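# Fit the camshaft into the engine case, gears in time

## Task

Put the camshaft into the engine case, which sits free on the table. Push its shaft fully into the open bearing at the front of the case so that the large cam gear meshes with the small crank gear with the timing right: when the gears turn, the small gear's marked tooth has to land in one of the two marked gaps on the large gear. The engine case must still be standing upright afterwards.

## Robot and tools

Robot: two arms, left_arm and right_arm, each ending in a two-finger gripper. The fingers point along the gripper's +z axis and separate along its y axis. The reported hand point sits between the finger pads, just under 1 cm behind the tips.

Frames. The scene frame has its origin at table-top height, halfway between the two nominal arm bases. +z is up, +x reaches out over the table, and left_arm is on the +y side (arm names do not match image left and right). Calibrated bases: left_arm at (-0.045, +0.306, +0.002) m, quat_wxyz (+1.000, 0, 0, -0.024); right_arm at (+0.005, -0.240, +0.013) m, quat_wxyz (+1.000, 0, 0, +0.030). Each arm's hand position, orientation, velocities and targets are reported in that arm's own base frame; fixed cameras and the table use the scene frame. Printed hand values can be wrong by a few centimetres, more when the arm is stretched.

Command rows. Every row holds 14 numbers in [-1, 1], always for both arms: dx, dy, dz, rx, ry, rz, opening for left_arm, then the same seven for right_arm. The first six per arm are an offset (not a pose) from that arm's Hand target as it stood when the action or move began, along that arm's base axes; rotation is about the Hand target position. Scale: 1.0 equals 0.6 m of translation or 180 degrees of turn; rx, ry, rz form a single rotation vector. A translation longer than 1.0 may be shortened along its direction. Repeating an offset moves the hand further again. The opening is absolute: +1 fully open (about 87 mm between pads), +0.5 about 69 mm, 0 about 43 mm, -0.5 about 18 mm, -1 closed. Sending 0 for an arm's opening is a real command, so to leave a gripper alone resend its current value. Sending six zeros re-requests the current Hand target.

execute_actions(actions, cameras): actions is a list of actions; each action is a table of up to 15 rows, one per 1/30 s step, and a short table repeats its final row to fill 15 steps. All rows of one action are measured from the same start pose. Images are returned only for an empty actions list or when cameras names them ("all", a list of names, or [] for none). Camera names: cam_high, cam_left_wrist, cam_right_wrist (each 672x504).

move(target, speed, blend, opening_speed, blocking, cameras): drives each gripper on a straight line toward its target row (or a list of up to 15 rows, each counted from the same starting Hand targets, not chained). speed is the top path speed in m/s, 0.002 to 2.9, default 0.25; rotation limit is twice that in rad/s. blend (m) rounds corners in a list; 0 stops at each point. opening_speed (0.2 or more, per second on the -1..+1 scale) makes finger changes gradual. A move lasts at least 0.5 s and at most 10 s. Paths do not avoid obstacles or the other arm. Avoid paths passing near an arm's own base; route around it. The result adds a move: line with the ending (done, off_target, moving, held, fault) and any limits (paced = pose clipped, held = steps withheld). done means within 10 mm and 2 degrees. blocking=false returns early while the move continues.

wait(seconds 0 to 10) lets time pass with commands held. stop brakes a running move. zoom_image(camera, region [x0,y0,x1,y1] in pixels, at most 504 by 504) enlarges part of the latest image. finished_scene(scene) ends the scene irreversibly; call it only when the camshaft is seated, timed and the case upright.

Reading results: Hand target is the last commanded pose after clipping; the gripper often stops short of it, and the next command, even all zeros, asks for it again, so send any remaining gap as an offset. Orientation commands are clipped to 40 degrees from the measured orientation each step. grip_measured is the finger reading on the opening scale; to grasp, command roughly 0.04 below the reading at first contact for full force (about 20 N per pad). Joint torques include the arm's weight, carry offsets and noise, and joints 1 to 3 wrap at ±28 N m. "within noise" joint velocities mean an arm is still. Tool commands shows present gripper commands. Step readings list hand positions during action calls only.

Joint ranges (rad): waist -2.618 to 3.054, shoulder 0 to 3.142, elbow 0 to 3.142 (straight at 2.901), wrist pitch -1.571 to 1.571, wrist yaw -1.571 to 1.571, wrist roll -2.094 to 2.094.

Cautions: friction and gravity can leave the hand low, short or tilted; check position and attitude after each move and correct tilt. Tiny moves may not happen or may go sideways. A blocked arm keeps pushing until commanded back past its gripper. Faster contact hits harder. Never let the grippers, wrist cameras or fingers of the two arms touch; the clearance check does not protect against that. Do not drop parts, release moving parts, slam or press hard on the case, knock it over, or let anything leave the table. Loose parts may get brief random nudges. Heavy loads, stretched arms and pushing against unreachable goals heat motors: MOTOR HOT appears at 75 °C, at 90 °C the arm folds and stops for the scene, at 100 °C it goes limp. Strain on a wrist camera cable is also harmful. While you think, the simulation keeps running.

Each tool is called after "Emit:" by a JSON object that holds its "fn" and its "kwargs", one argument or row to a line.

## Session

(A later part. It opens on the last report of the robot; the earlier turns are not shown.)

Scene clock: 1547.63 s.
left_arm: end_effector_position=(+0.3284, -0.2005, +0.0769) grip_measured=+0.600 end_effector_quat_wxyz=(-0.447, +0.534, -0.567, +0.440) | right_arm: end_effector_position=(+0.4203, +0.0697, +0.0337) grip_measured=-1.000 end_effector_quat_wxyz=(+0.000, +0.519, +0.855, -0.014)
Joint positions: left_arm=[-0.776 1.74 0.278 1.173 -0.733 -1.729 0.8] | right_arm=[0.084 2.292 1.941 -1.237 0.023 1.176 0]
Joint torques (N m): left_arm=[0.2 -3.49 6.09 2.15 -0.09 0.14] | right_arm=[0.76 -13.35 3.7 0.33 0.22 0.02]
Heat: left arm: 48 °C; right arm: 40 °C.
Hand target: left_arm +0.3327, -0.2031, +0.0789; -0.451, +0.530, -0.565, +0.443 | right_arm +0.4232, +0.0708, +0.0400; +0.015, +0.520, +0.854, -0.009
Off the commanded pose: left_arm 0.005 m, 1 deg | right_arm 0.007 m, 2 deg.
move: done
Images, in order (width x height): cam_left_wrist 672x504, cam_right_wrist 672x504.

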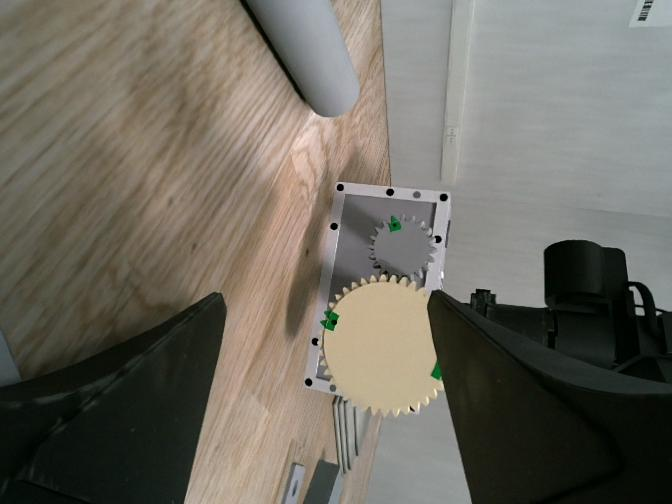

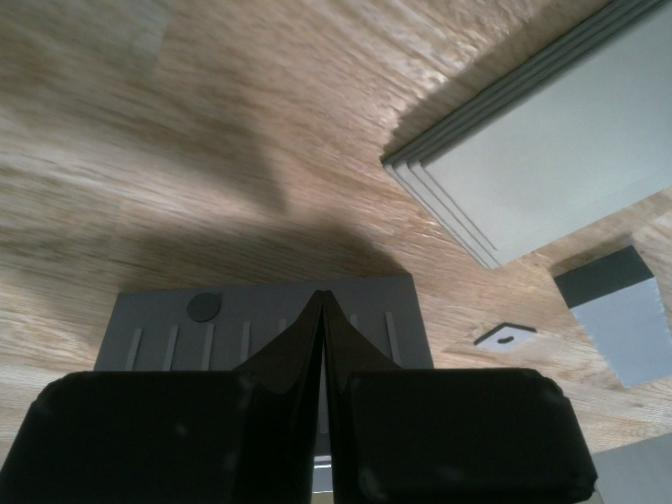

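Emit:
{"fn": "move", "kwargs": {
  "target": [0,0,0,0,0,0,0.6,-0.0152,0.0296,0,0,0,0,-1],
  "speed": 0.04,
  "cameras": ["cam_left_wrist","cam_right_wrist"]
}}

Scene clock: 1556.77 s.
left_arm: end_effector_position=(+0.3284, -0.2005, +0.0769) grip_measured=+0.600 end_effector_quat_wxyz=(-0.447, +0.534, -0.567, +0.440) | right_arm: end_effector_position=(+0.4104, +0.0878, +0.0288) grip_measured=-1.000 end_effector_quat_wxyz=(-0.005, +0.519, +0.855, -0.019)
Joint positions: left_arm=[-0.776 1.74 0.278 1.173 -0.733 -1.729 0.8] | right_arm=[0.127 2.274 1.889 -1.217 0.023 1.218 0]
Joint torques (N m): left_arm=[0.21 -3.49 6.08 2.15 -0.09 0.14] | right_arm=[0.57 -14.39 3.59 0.28 0.22 0.02]
Heat: left arm: 48 °C; right arm: 41 °C.
Hand target: left_arm +0.3327, -0.2031, +0.0789; -0.451, +0.530, -0.565, +0.443 | right_arm +0.4142, +0.0885, +0.0400; +0.015, +0.520, +0.854, -0.009
Off the commanded pose: left_arm 0.005 m, 1 deg | right_arm 0.012 m, 2 deg.
move: off_target (right_arm)
Images, in order (width x height): cam_left_wrist 672x504, cam_right_wrist 672x504.

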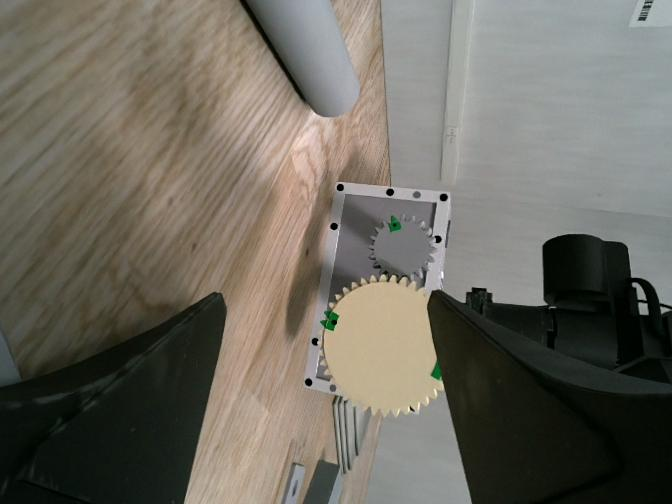

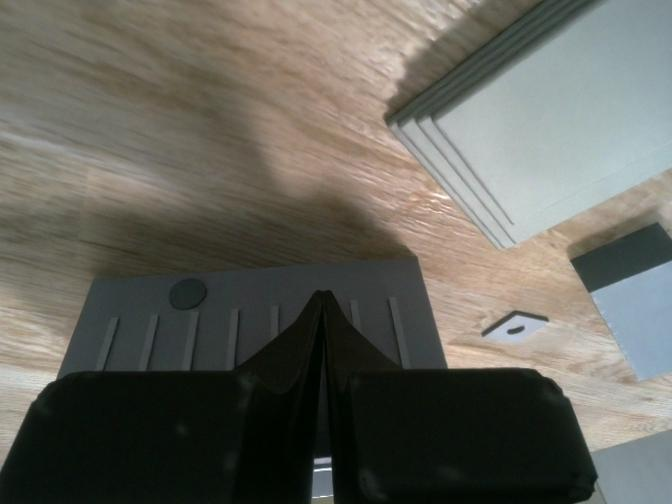

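Emit:
{"fn": "move", "kwargs": {
  "target": [0,0,0,0,0,0,0.6,-0.0106,0.0207,0.0133,0,0,0,-1],
  "speed": 0.03,
  "cameras": ["cam_left_wrist","cam_right_wrist"]
}}

Scene clock: 1570.43 s.
left_arm: end_effector_position=(+0.3284, -0.2005, +0.0769) grip_measured=+0.600 end_effector_quat_wxyz=(-0.447, +0.534, -0.567, +0.440) | right_arm: end_effector_position=(+0.4088, +0.0990, +0.0357) grip_measured=-1.000 end_effector_quat_wxyz=(+0.003, +0.519, +0.854, -0.015)
Joint positions: left_arm=[-0.776 1.74 0.278 1.173 -0.733 -1.729 0.8] | right_arm=[0.155 2.252 1.882 -1.216 0.027 1.248 0]
Joint torques (N m): left_arm=[0.2 -3.51 6.08 2.15 -0.09 0.14] | right_arm=[0.9 -14.38 3.59 0.17 0.18 0.06]
Heat: left arm: 48 °C; right arm: 43 °C.
Hand target: left_arm +0.3327, -0.2031, +0.0789; -0.451, +0.530, -0.565, +0.443 | right_arm +0.4077, +0.1009, +0.0478; +0.015, +0.520, +0.854, -0.010
Off the commanded pose: left_arm 0.005 m, 1 deg | right_arm 0.012 m, 2 deg.
move: off_target (right_arm)
Images, in order (width x height): cam_left_wrist 672x504, cam_right_wrist 672x504.

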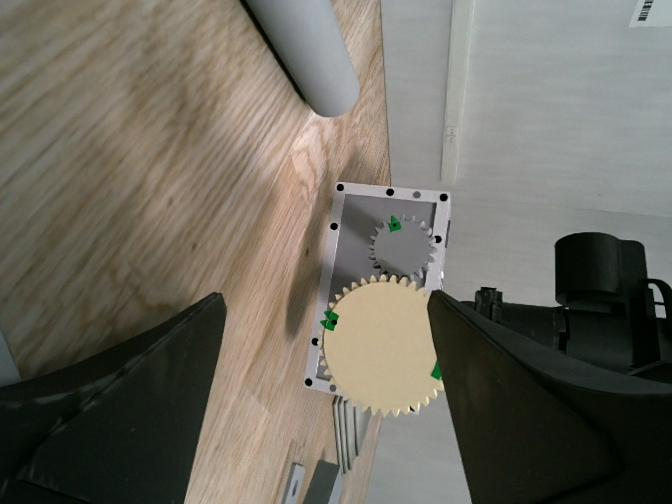

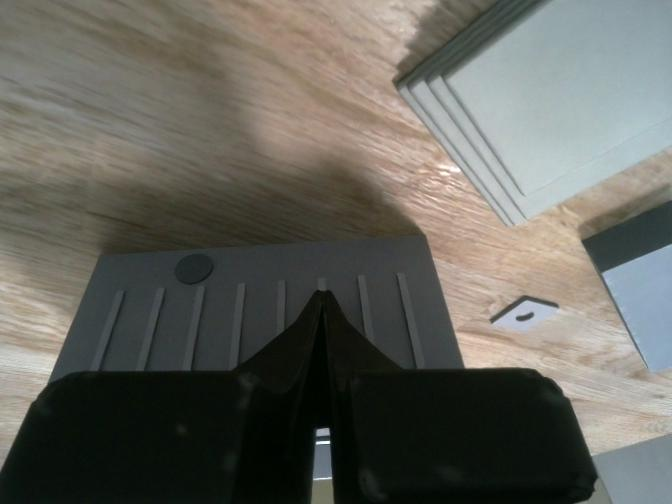

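Emit:
{"fn": "move", "kwargs": {
  "target": [0,0,0,0,0,0,0.6,-0.0061,0.0119,0,0,0,0,-1],
  "speed": 0.03,
  "cameras": ["cam_left_wrist","cam_right_wrist"]
}}

Scene clock: 1577.17 s.
left_arm: end_effector_position=(+0.3284, -0.2005, +0.0769) grip_measured=+0.600 end_effector_quat_wxyz=(-0.447, +0.534, -0.567, +0.440) | right_arm: end_effector_position=(+0.4080, +0.0984, +0.0359) grip_measured=-1.000 end_effector_quat_wxyz=(+0.011, +0.524, +0.852, -0.021)
Joint positions: left_arm=[-0.776 1.74 0.278 1.173 -0.733 -1.729 0.8] | right_arm=[0.162 2.24 1.867 -1.208 0.047 1.264 0]
Joint torques (N m): left_arm=[0.21 -3.49 6.08 2.15 -0.09 0.14] | right_arm=[1.87 -14.19 3.51 0.15 -0.04 0.01]
Heat: left arm: 48 °C; right arm: 43 °C.
Hand target: left_arm +0.3327, -0.2031, +0.0789; -0.451, +0.530, -0.565, +0.443 | right_arm +0.4041, +0.1082, +0.0480; +0.015, +0.520, +0.854, -0.009
Off the commanded pose: left_arm 0.005 m, 1 deg | right_arm 0.016 m, 1 deg.
move: off_target (right_arm)
Images, in order (width x height): cam_left_wrist 672x504, cam_right_wrist 672x504.

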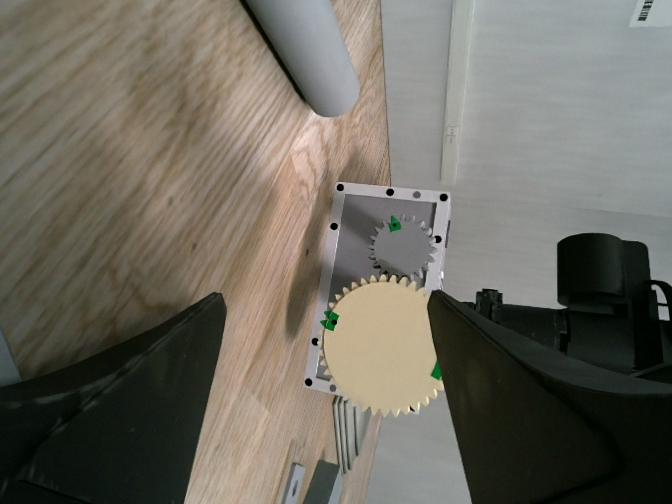

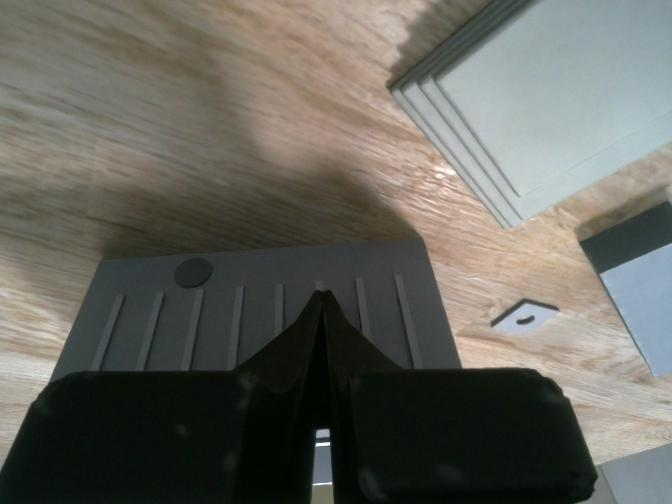

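Emit:
{"fn": "move", "kwargs": {
  "target": [
    [-0.071,0.055,0.075,0.4347,-0.2618,-0.3276,-1,0,0,0,0,0,0,-1],
    [0.005,-0.078,0.0,0.4347,-0.2618,-0.3276,-1,0,0,0,0,0,0,-1]
  ],
  "speed": [0.2,0.1],
  "cameras": ["all"]
}}

Scene clock: 1610.40 s.
left_arm: end_effector_position=(+0.3280, -0.2467, +0.0742) grip_measured=-1.000 end_effector_quat_wxyz=(+0.566, +0.364, +0.668, -0.316) | right_arm: end_effector_position=(+0.4080, +0.0984, +0.0359) grip_measured=-1.000 end_effector_quat_wxyz=(+0.011, +0.524, +0.852, -0.021)
Joint positions: left_arm=[-0.415 1.725 0.448 1.086 0.584 0.096 0] | right_arm=[0.162 2.24 1.867 -1.208 0.047 1.265 0]
Joint torques (N m): left_arm=[-0.73 -4.27 7.68 2.35 -0.04 -0.13] | right_arm=[1.87 -14.19 3.52 0.16 -0.04 0.05]
Heat: left arm: 49 °C; right arm: 45 °C.
Hand target: left_arm +0.3357, -0.2498, +0.0787; +0.577, +0.360, +0.663, -0.313 | right_arm +0.4041, +0.1081, +0.0480; +0.015, +0.520, +0.854, -0.009
Off the commanded pose: left_arm 0.010 m, 1 deg | right_arm 0.016 m, 2 deg.
move: off_target (right_arm)

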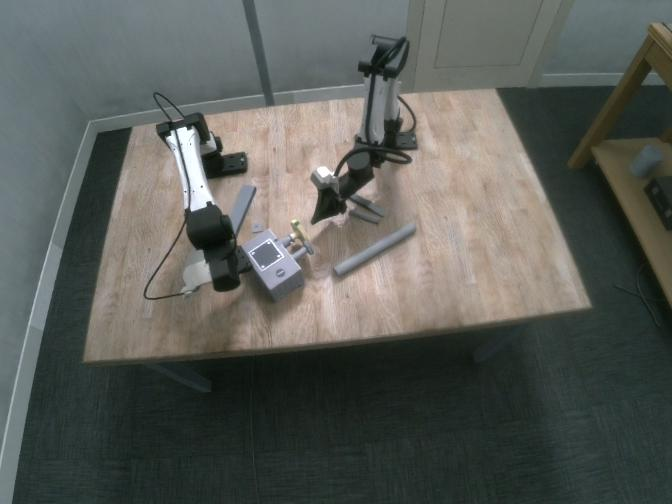

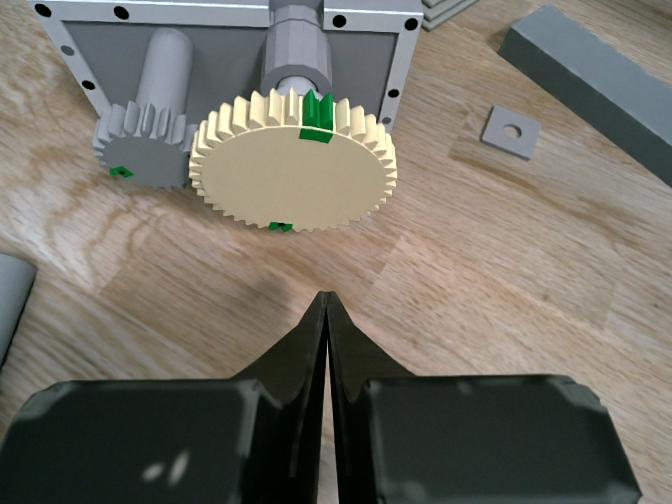

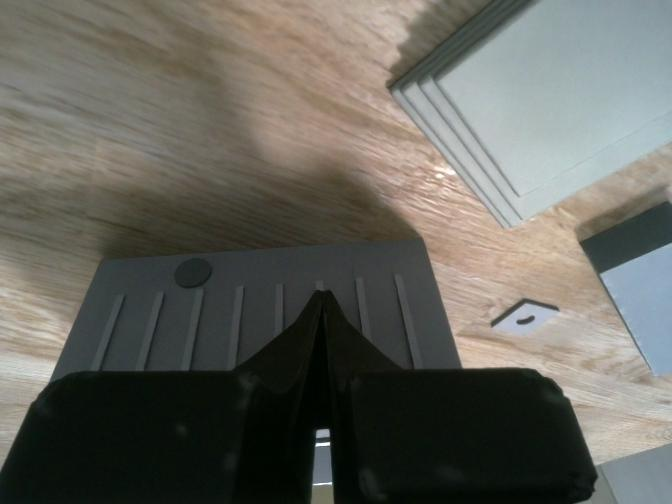

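Emit:
{"fn": "move", "kwargs": {
  "target": [0.0517,-0.0398,0.03,0,0,0,-1,0,0,0,0,0,0,-1],
  "speed": 0.06,
  "cameras": ["cam_left_wrist"]
}}

Scene clock: 1623.40 s.
left_arm: end_effector_position=(+0.3616, -0.2706, +0.0985) grip_measured=-1.000 end_effector_quat_wxyz=(+0.578, +0.364, +0.659, -0.314) | right_arm: end_effector_position=(+0.4080, +0.0984, +0.0359) grip_measured=-1.000 end_effector_quat_wxyz=(+0.011, +0.524, +0.852, -0.021)
Joint positions: left_arm=[-0.444 1.763 0.621 0.985 0.554 0.091 0] | right_arm=[0.162 2.24 1.867 -1.208 0.047 1.265 0]
Joint torques (N m): left_arm=[-0.9 -5.04 8.54 2.04 -0.08 -0.14] | right_arm=[1.89 -14.22 3.52 0.15 -0.04 0.04]
Heat: left arm: 50 °C; right arm: 46 °C.
Hand target: left_arm +0.3666, -0.2737, +0.0967; +0.577, +0.360, +0.663, -0.313 | right_arm +0.4041, +0.1081, +0.0480; +0.015, +0.520, +0.854, -0.009
Off the commanded pose: left_arm 0.006 m, 1 deg | right_arm 0.016 m, 2 deg.
move: off_target (right_arm)
Images, in order (width x height): cam_left_wrist 672x504.

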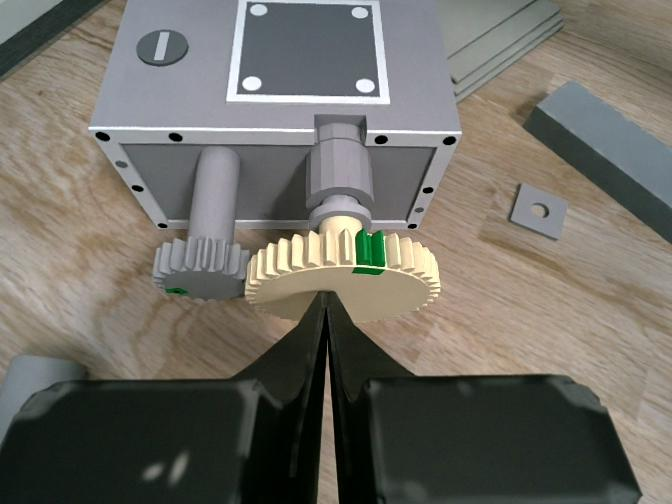

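Emit:
{"fn": "move", "kwargs": {
  "target": [-0.0043,-0.0178,-0.0258,0,0,0,-1,0,0,0,0,0,0,-1],
  "speed": 0.05,
  "cameras": ["cam_left_wrist"]
}}

Scene clock: 1629.93 s.
left_arm: end_effector_position=(+0.3585, -0.2808, +0.0790) grip_measured=-1.000 end_effector_quat_wxyz=(+0.569, +0.364, +0.667, -0.315) | right_arm: end_effector_position=(+0.4080, +0.0984, +0.0359) grip_measured=-1.000 end_effector_quat_wxyz=(+0.011, +0.524, +0.852, -0.021)
Joint positions: left_arm=[-0.478 1.832 0.621 1.032 0.52 0.084 0] | right_arm=[0.162 2.24 1.867 -1.208 0.047 1.265 0]
Joint torques (N m): left_arm=[-0.91 -5.33 7.66 2.36 -0.09 -0.13] | right_arm=[1.88 -14.2 3.51 0.16 -0.04 0.04]
Heat: left arm: 50 °C; right arm: 46 °C.
Hand target: left_arm +0.3641, -0.2844, +0.0813; +0.577, +0.360, +0.663, -0.313 | right_arm +0.4041, +0.1081, +0.0480; +0.015, +0.520, +0.854, -0.009
Off the commanded pose: left_arm 0.007 m, 1 deg | right_arm 0.016 m, 2 deg.
move: off_target (right_arm)
Images, in order (width x height): cam_left_wrist 672x504.

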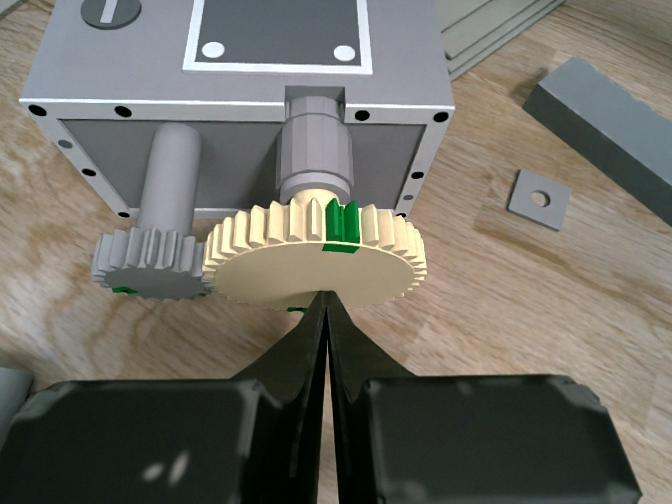

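Emit:
{"fn": "move", "kwargs": {
  "target": [0.0092,-0.0019,0.0133,0,0,0,-1,0,0,0,0,0,0,-1],
  "speed": 0.05,
  "cameras": ["cam_left_wrist"]
}}

Scene clock: 1635.83 s.
left_arm: end_effector_position=(+0.3604, -0.2816, +0.0779) grip_measured=-1.000 end_effector_quat_wxyz=(+0.563, +0.364, +0.672, -0.315) | right_arm: end_effector_position=(+0.4080, +0.0984, +0.0359) grip_measured=-1.000 end_effector_quat_wxyz=(+0.011, +0.524, +0.852, -0.021)
Joint positions: left_arm=[-0.478 1.832 0.637 1 0.52 0.084 0] | right_arm=[0.162 2.24 1.867 -1.208 0.047 1.265 0]
Joint torques (N m): left_arm=[-0.44 -6.8 9.05 2.2 -0.01 -0.12] | right_arm=[1.91 -14.2 3.52 0.15 -0.04 0.05]
Heat: left arm: 49 °C; right arm: 46 °C.
Hand target: left_arm +0.3697, -0.2856, +0.0893; +0.577, +0.360, +0.663, -0.313 | right_arm +0.4041, +0.1081, +0.0480; +0.015, +0.520, +0.854, -0.009
Off the commanded pose: left_arm 0.015 m, 2 deg | right_arm 0.016 m, 2 deg.
move: off_target (left_arm, right_arm)
Images, in order (width x height): cam_left_wrist 672x504.

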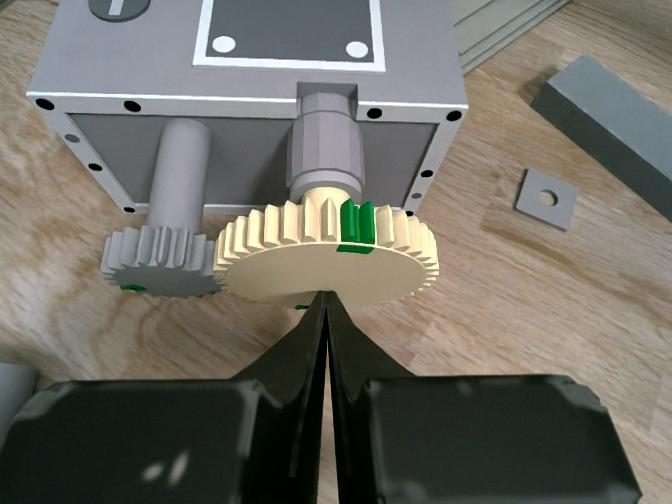

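Emit:
{"fn": "move", "kwargs": {
  "target": [0,0,0.02,0,0,0,-1,0,0,0,0,0,0,-1],
  "speed": 0.08,
  "cameras": ["cam_left_wrist"]
}}

Scene clock: 1641.43 s.
left_arm: end_effector_position=(+0.3609, -0.2818, +0.0776) grip_measured=-1.000 end_effector_quat_wxyz=(+0.554, +0.364, +0.680, -0.315) | right_arm: end_effector_position=(+0.4080, +0.0984, +0.0359) grip_measured=-1.000 end_effector_quat_wxyz=(+0.011, +0.524, +0.852, -0.021)
Joint positions: left_arm=[-0.478 1.82 0.652 0.949 0.52 0.084 0] | right_arm=[0.162 2.24 1.867 -1.208 0.047 1.265 0]
Joint torques (N m): left_arm=[-0.47 -9.47 8.83 2.18 0 -0.12] | right_arm=[1.89 -14.2 3.52 0.16 -0.04 0.04]
Heat: left arm: 50 °C; right arm: 46 °C.
Hand target: left_arm +0.3696, -0.2856, +0.1013; +0.577, +0.360, +0.663, -0.313 | right_arm +0.4041, +0.1081, +0.0480; +0.015, +0.520, +0.854, -0.009
Off the commanded pose: left_arm 0.026 m, 3 deg | right_arm 0.016 m, 2 deg.
move: off_target (left_arm, right_arm)
Images, in order (width x height): cam_left_wrist 672x504.

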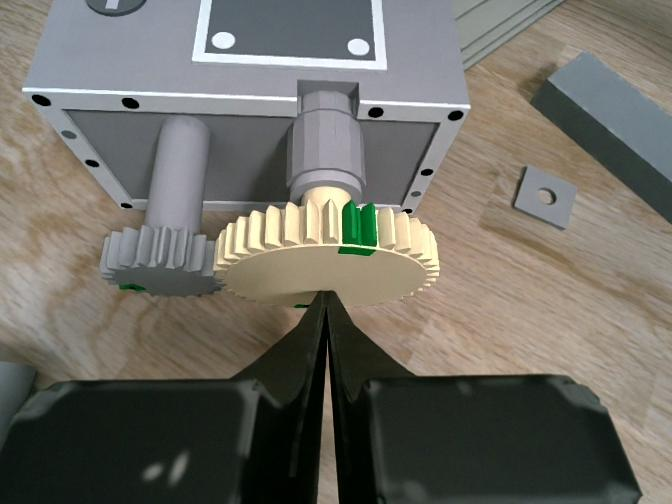

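Emit:
{"fn": "move", "kwargs": {
  "target": [
    [-0.0182,0.028,0.0,0,0,0,-1,0,0,0,0,0,0,-1],
    [-0.0182,0.028,-0.0238,0,0,0,-1,0,0,0,0,0,0,-1]
  ],
  "speed": 0.06,
  "cameras": ["cam_left_wrist"]
}}

Scene clock: 1650.20 s.
left_arm: end_effector_position=(+0.3610, -0.2707, +0.0951) grip_measured=-1.000 end_effector_quat_wxyz=(+0.582, +0.358, +0.661, -0.310) | right_arm: end_effector_position=(+0.4080, +0.0984, +0.0359) grip_measured=-1.000 end_effector_quat_wxyz=(+0.011, +0.524, +0.852, -0.021)
Joint positions: left_arm=[-0.453 1.773 0.606 1.015 0.527 0.084 0] | right_arm=[0.162 2.24 1.867 -1.208 0.047 1.265 0]
Joint torques (N m): left_arm=[0.34 -5.03 5.16 2.34 0.28 -0.06] | right_arm=[1.91 -14.22 3.51 0.15 -0.04 0.04]
Heat: left arm: 50 °C; right arm: 47 °C.
Hand target: left_arm +0.3587, -0.2689, +0.0871; +0.577, +0.360, +0.663, -0.313 | right_arm +0.4041, +0.1081, +0.0480; +0.015, +0.520, +0.854, -0.009
Off the commanded pose: left_arm 0.009 m, 1 deg | right_arm 0.016 m, 2 deg.
move: off_target (right_arm)
Images, in order (width x height): cam_left_wrist 672x504.

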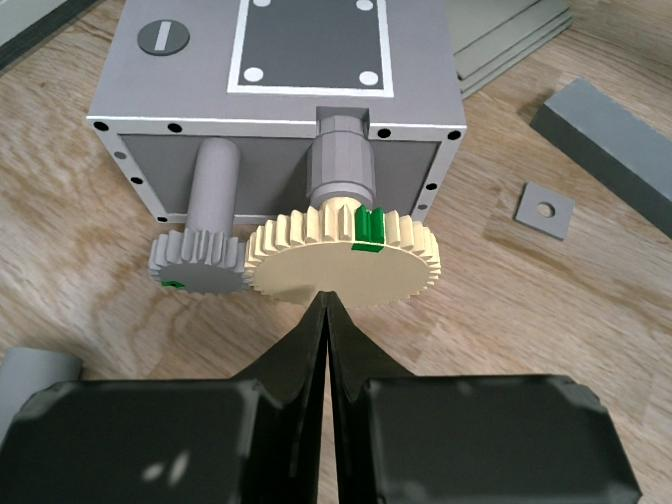

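Emit:
{"fn": "zoom_image", "kwargs": {
  "camera": "cam_left_wrist",
  "region": [230, 90, 460, 320]
}}

Scaled by 2.191 from the camera's 672x504 image, which has a finer 960x720 frame.

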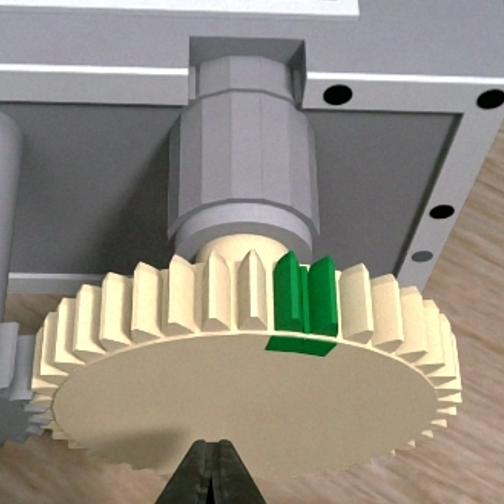

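Emit:
{"fn": "move", "kwargs": {
  "target": [
    [-0.0182,0.028,0.15,0,0,0,-1,0,0,0,0,0,0,-1],
    [0.0128,-0.0352,0.188,0.163,0.106,0,-1,0,0,0,0,0,0,-1]
  ],
  "speed": 0.15,
  "cameras": ["cam_left_wrist"]
}}

Scene clock: 1669.77 s.
left_arm: end_effector_position=(+0.3640, -0.2890, +0.2023) grip_measured=-1.000 end_effector_quat_wxyz=(+0.356, +0.433, +0.804, -0.198) | right_arm: end_effector_position=(+0.4080, +0.0984, +0.0359) grip_measured=-1.000 end_effector_quat_wxyz=(+0.011, +0.524, +0.852, -0.021)
Joint positions: left_arm=[-0.579 1.745 1.62 -0.651 0.31 0.278 0] | right_arm=[0.162 2.24 1.867 -1.208 0.047 1.265 0]
Joint torques (N m): left_arm=[-0.75 -6.16 10.74 1.58 0.05 0.03] | right_arm=[1.92 -14.2 3.52 0.15 -0.04 0.04]
Heat: left arm: 50 °C; right arm: 47 °C.
Hand target: left_arm +0.3664, -0.2900, +0.1999; +0.350, +0.438, +0.806, -0.190 | right_arm +0.4041, +0.1081, +0.0480; +0.015, +0.520, +0.854, -0.009
Off the commanded pose: left_arm 0.004 m, 1 deg | right_arm 0.016 m, 2 deg.
move: off_target (right_arm)
Images, in order (width x height): cam_left_wrist 672x504.

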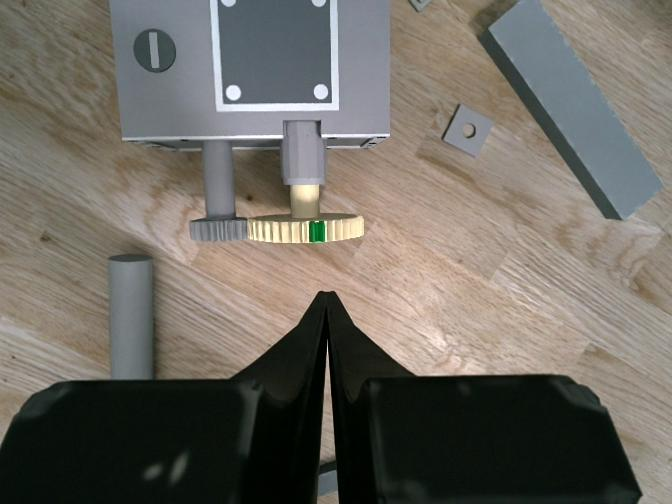

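Emit:
{"fn": "zoom_image", "kwargs": {
  "camera": "cam_left_wrist",
  "region": [170, 100, 390, 260]
}}

Scaled by 2.291 from the camera's 672x504 image, which has a finer 960x720 frame.

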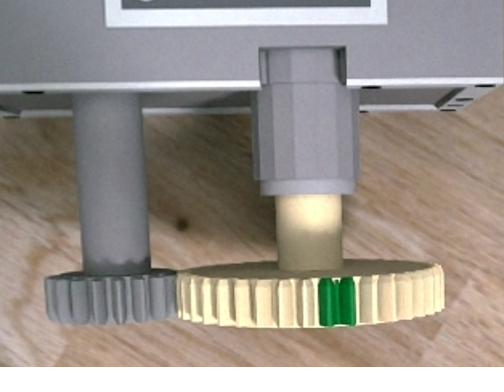

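Emit:
{"fn": "move", "kwargs": {
  "target": [
    [-0.144,0.2167,-0.05,-0.4925,0.1036,0.4768,-1,0.03,-0.06,0,0,0,0,-1],
    [-0.074,0.1733,-0.2017,-0.4925,0.1036,0.4768,0.4,0.04,-0.09,0.22,0,0,0,-1]
  ],
  "speed": 0.15,
  "cameras": ["all"]
}}

Scene clock: 1693.37 s.
left_arm: end_effector_position=(+0.3232, -0.1893, +0.0847) grip_measured=-1.000 end_effector_quat_wxyz=(-0.444, +0.537, -0.560, +0.448) | right_arm: end_effector_position=(+0.4287, +0.0557, +0.1643) grip_measured=-1.000 end_effector_quat_wxyz=(+0.065, +0.524, +0.849, +0.030)
Joint positions: left_arm=[-0.754 1.669 0.233 1.162 -0.71 -1.736 0] | right_arm=[0.05 2.204 2.321 -1.547 0.023 1.155 0]
Joint torques (N m): left_arm=[0.38 -3.11 3.63 2.18 -0.07 0.14] | right_arm=[-0.34 -12.6 6.16 0.33 0.04 -0.11]
Heat: left arm: 48 °C; right arm: 47 °C.
Hand target: left_arm +0.3220, -0.1860, +0.0788; -0.447, +0.534, -0.567, +0.440 | right_arm +0.4281, +0.0541, +0.1798; +0.015, +0.520, +0.854, -0.010
Tool commands: left_gripper/opening=-1.0 right_gripper/opening=-1.0
Off the commanded pose: left_arm 0.007 m, 1 deg | right_arm 0.016 m, 7 deg.
joint sent to its limit (right arm) — joint 4 (wrist pitch), lower limit. The joint targets are off in orientation, not in position.
move: off_target (right_arm; path cut at 10 s); path passed 1 of 2 targets; target 2's new opening was not sent

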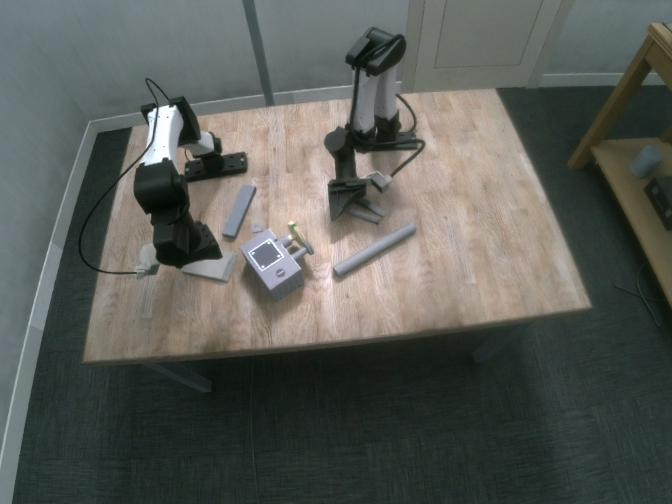

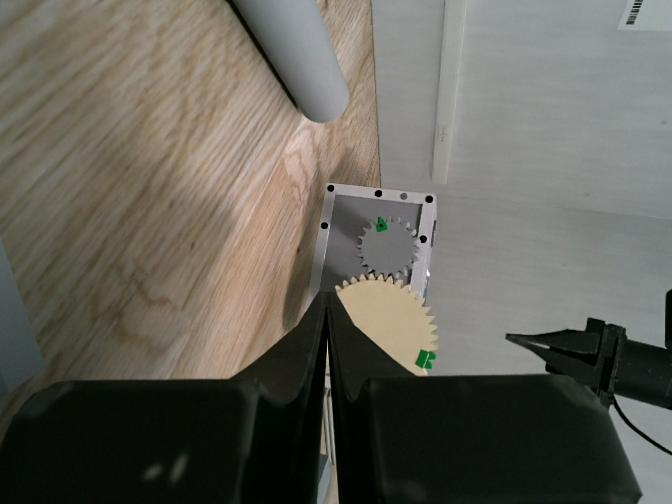

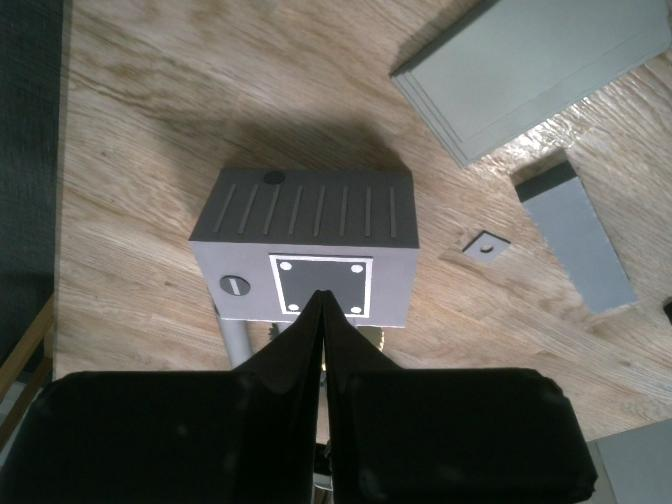

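Emit:
{"fn": "move", "kwargs": {
  "target": [0,0,0,0,0,0,0.5,0,0,0,0,0,0,-1],
  "cameras": ["cam_left_wrist"]
}}

Emit:
{"fn": "zoom_image", "kwargs": {
  "camera": "cam_left_wrist",
  "region": [295, 200, 445, 300]
}}

Emit:
{"fn": "zoom_image", "kwargs": {
  "camera": "cam_left_wrist",
  "region": [300, 260, 450, 410]
}}

Scene clock: 1697.83 s.
left_arm: end_effector_position=(+0.3232, -0.1894, +0.0848) grip_measured=+0.500 end_effector_quat_wxyz=(-0.444, +0.537, -0.560, +0.448) | right_arm: end_effector_position=(+0.4287, +0.0557, +0.1643) grip_measured=-1.000 end_effector_quat_wxyz=(+0.065, +0.524, +0.849, +0.030)
Joint positions: left_arm=[-0.754 1.669 0.233 1.162 -0.71 -1.736 0.75] | right_arm=[0.05 2.204 2.321 -1.547 0.023 1.155 0]
Joint torques (N m): left_arm=[0.36 -3.12 3.63 2.17 -0.07 0.14] | right_arm=[-0.32 -12.55 6.2 0.33 0.03 -0.1]
Motor temperatures (°C): left_arm=[23 31 37 48 26 25 24] | right_arm=[25 48 35 30 27 26 28]
Heat: left arm: 48 °C; right arm: 48 °C.
Hand target: left_arm +0.3220, -0.1860, +0.0789; -0.447, +0.534, -0.567, +0.440 | right_arm +0.4281, +0.0541, +0.1798; +0.015, +0.520, +0.854, -0.010
Off the commanded pose: left_arm 0.007 m, 1 deg | right_arm 0.016 m, 7 deg.
joint sent to its limit (right arm) — joint 4 (wrist pitch), lower limit. The joint targets are off in orientation, not in position.
move: off_target (right_arm)
Images, in order (width x height): cam_left_wrist 672x504.

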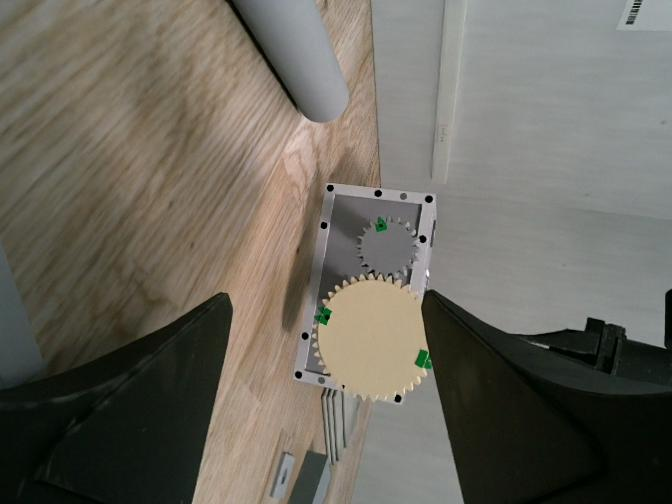

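Scaled by 3.360 from the camera's 672x504 image, which has a finer 960x720 frame.

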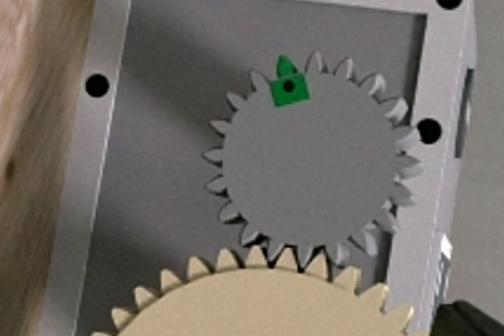

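Scaled by 3.360 from the camera's 672x504 image, which has a finer 960x720 frame.

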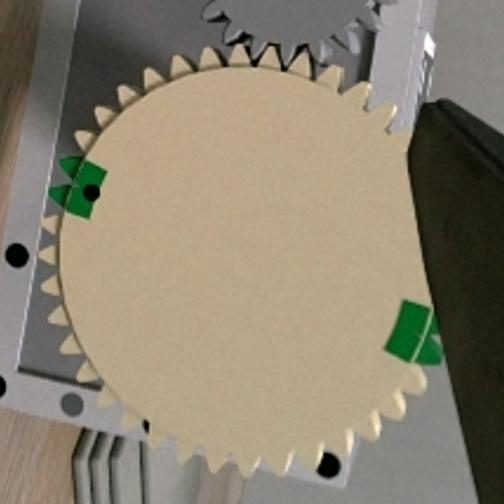

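Emit:
{"fn": "finished_scene", "kwargs": {
  "scene": 2
}}

The scene is finished: the task was done.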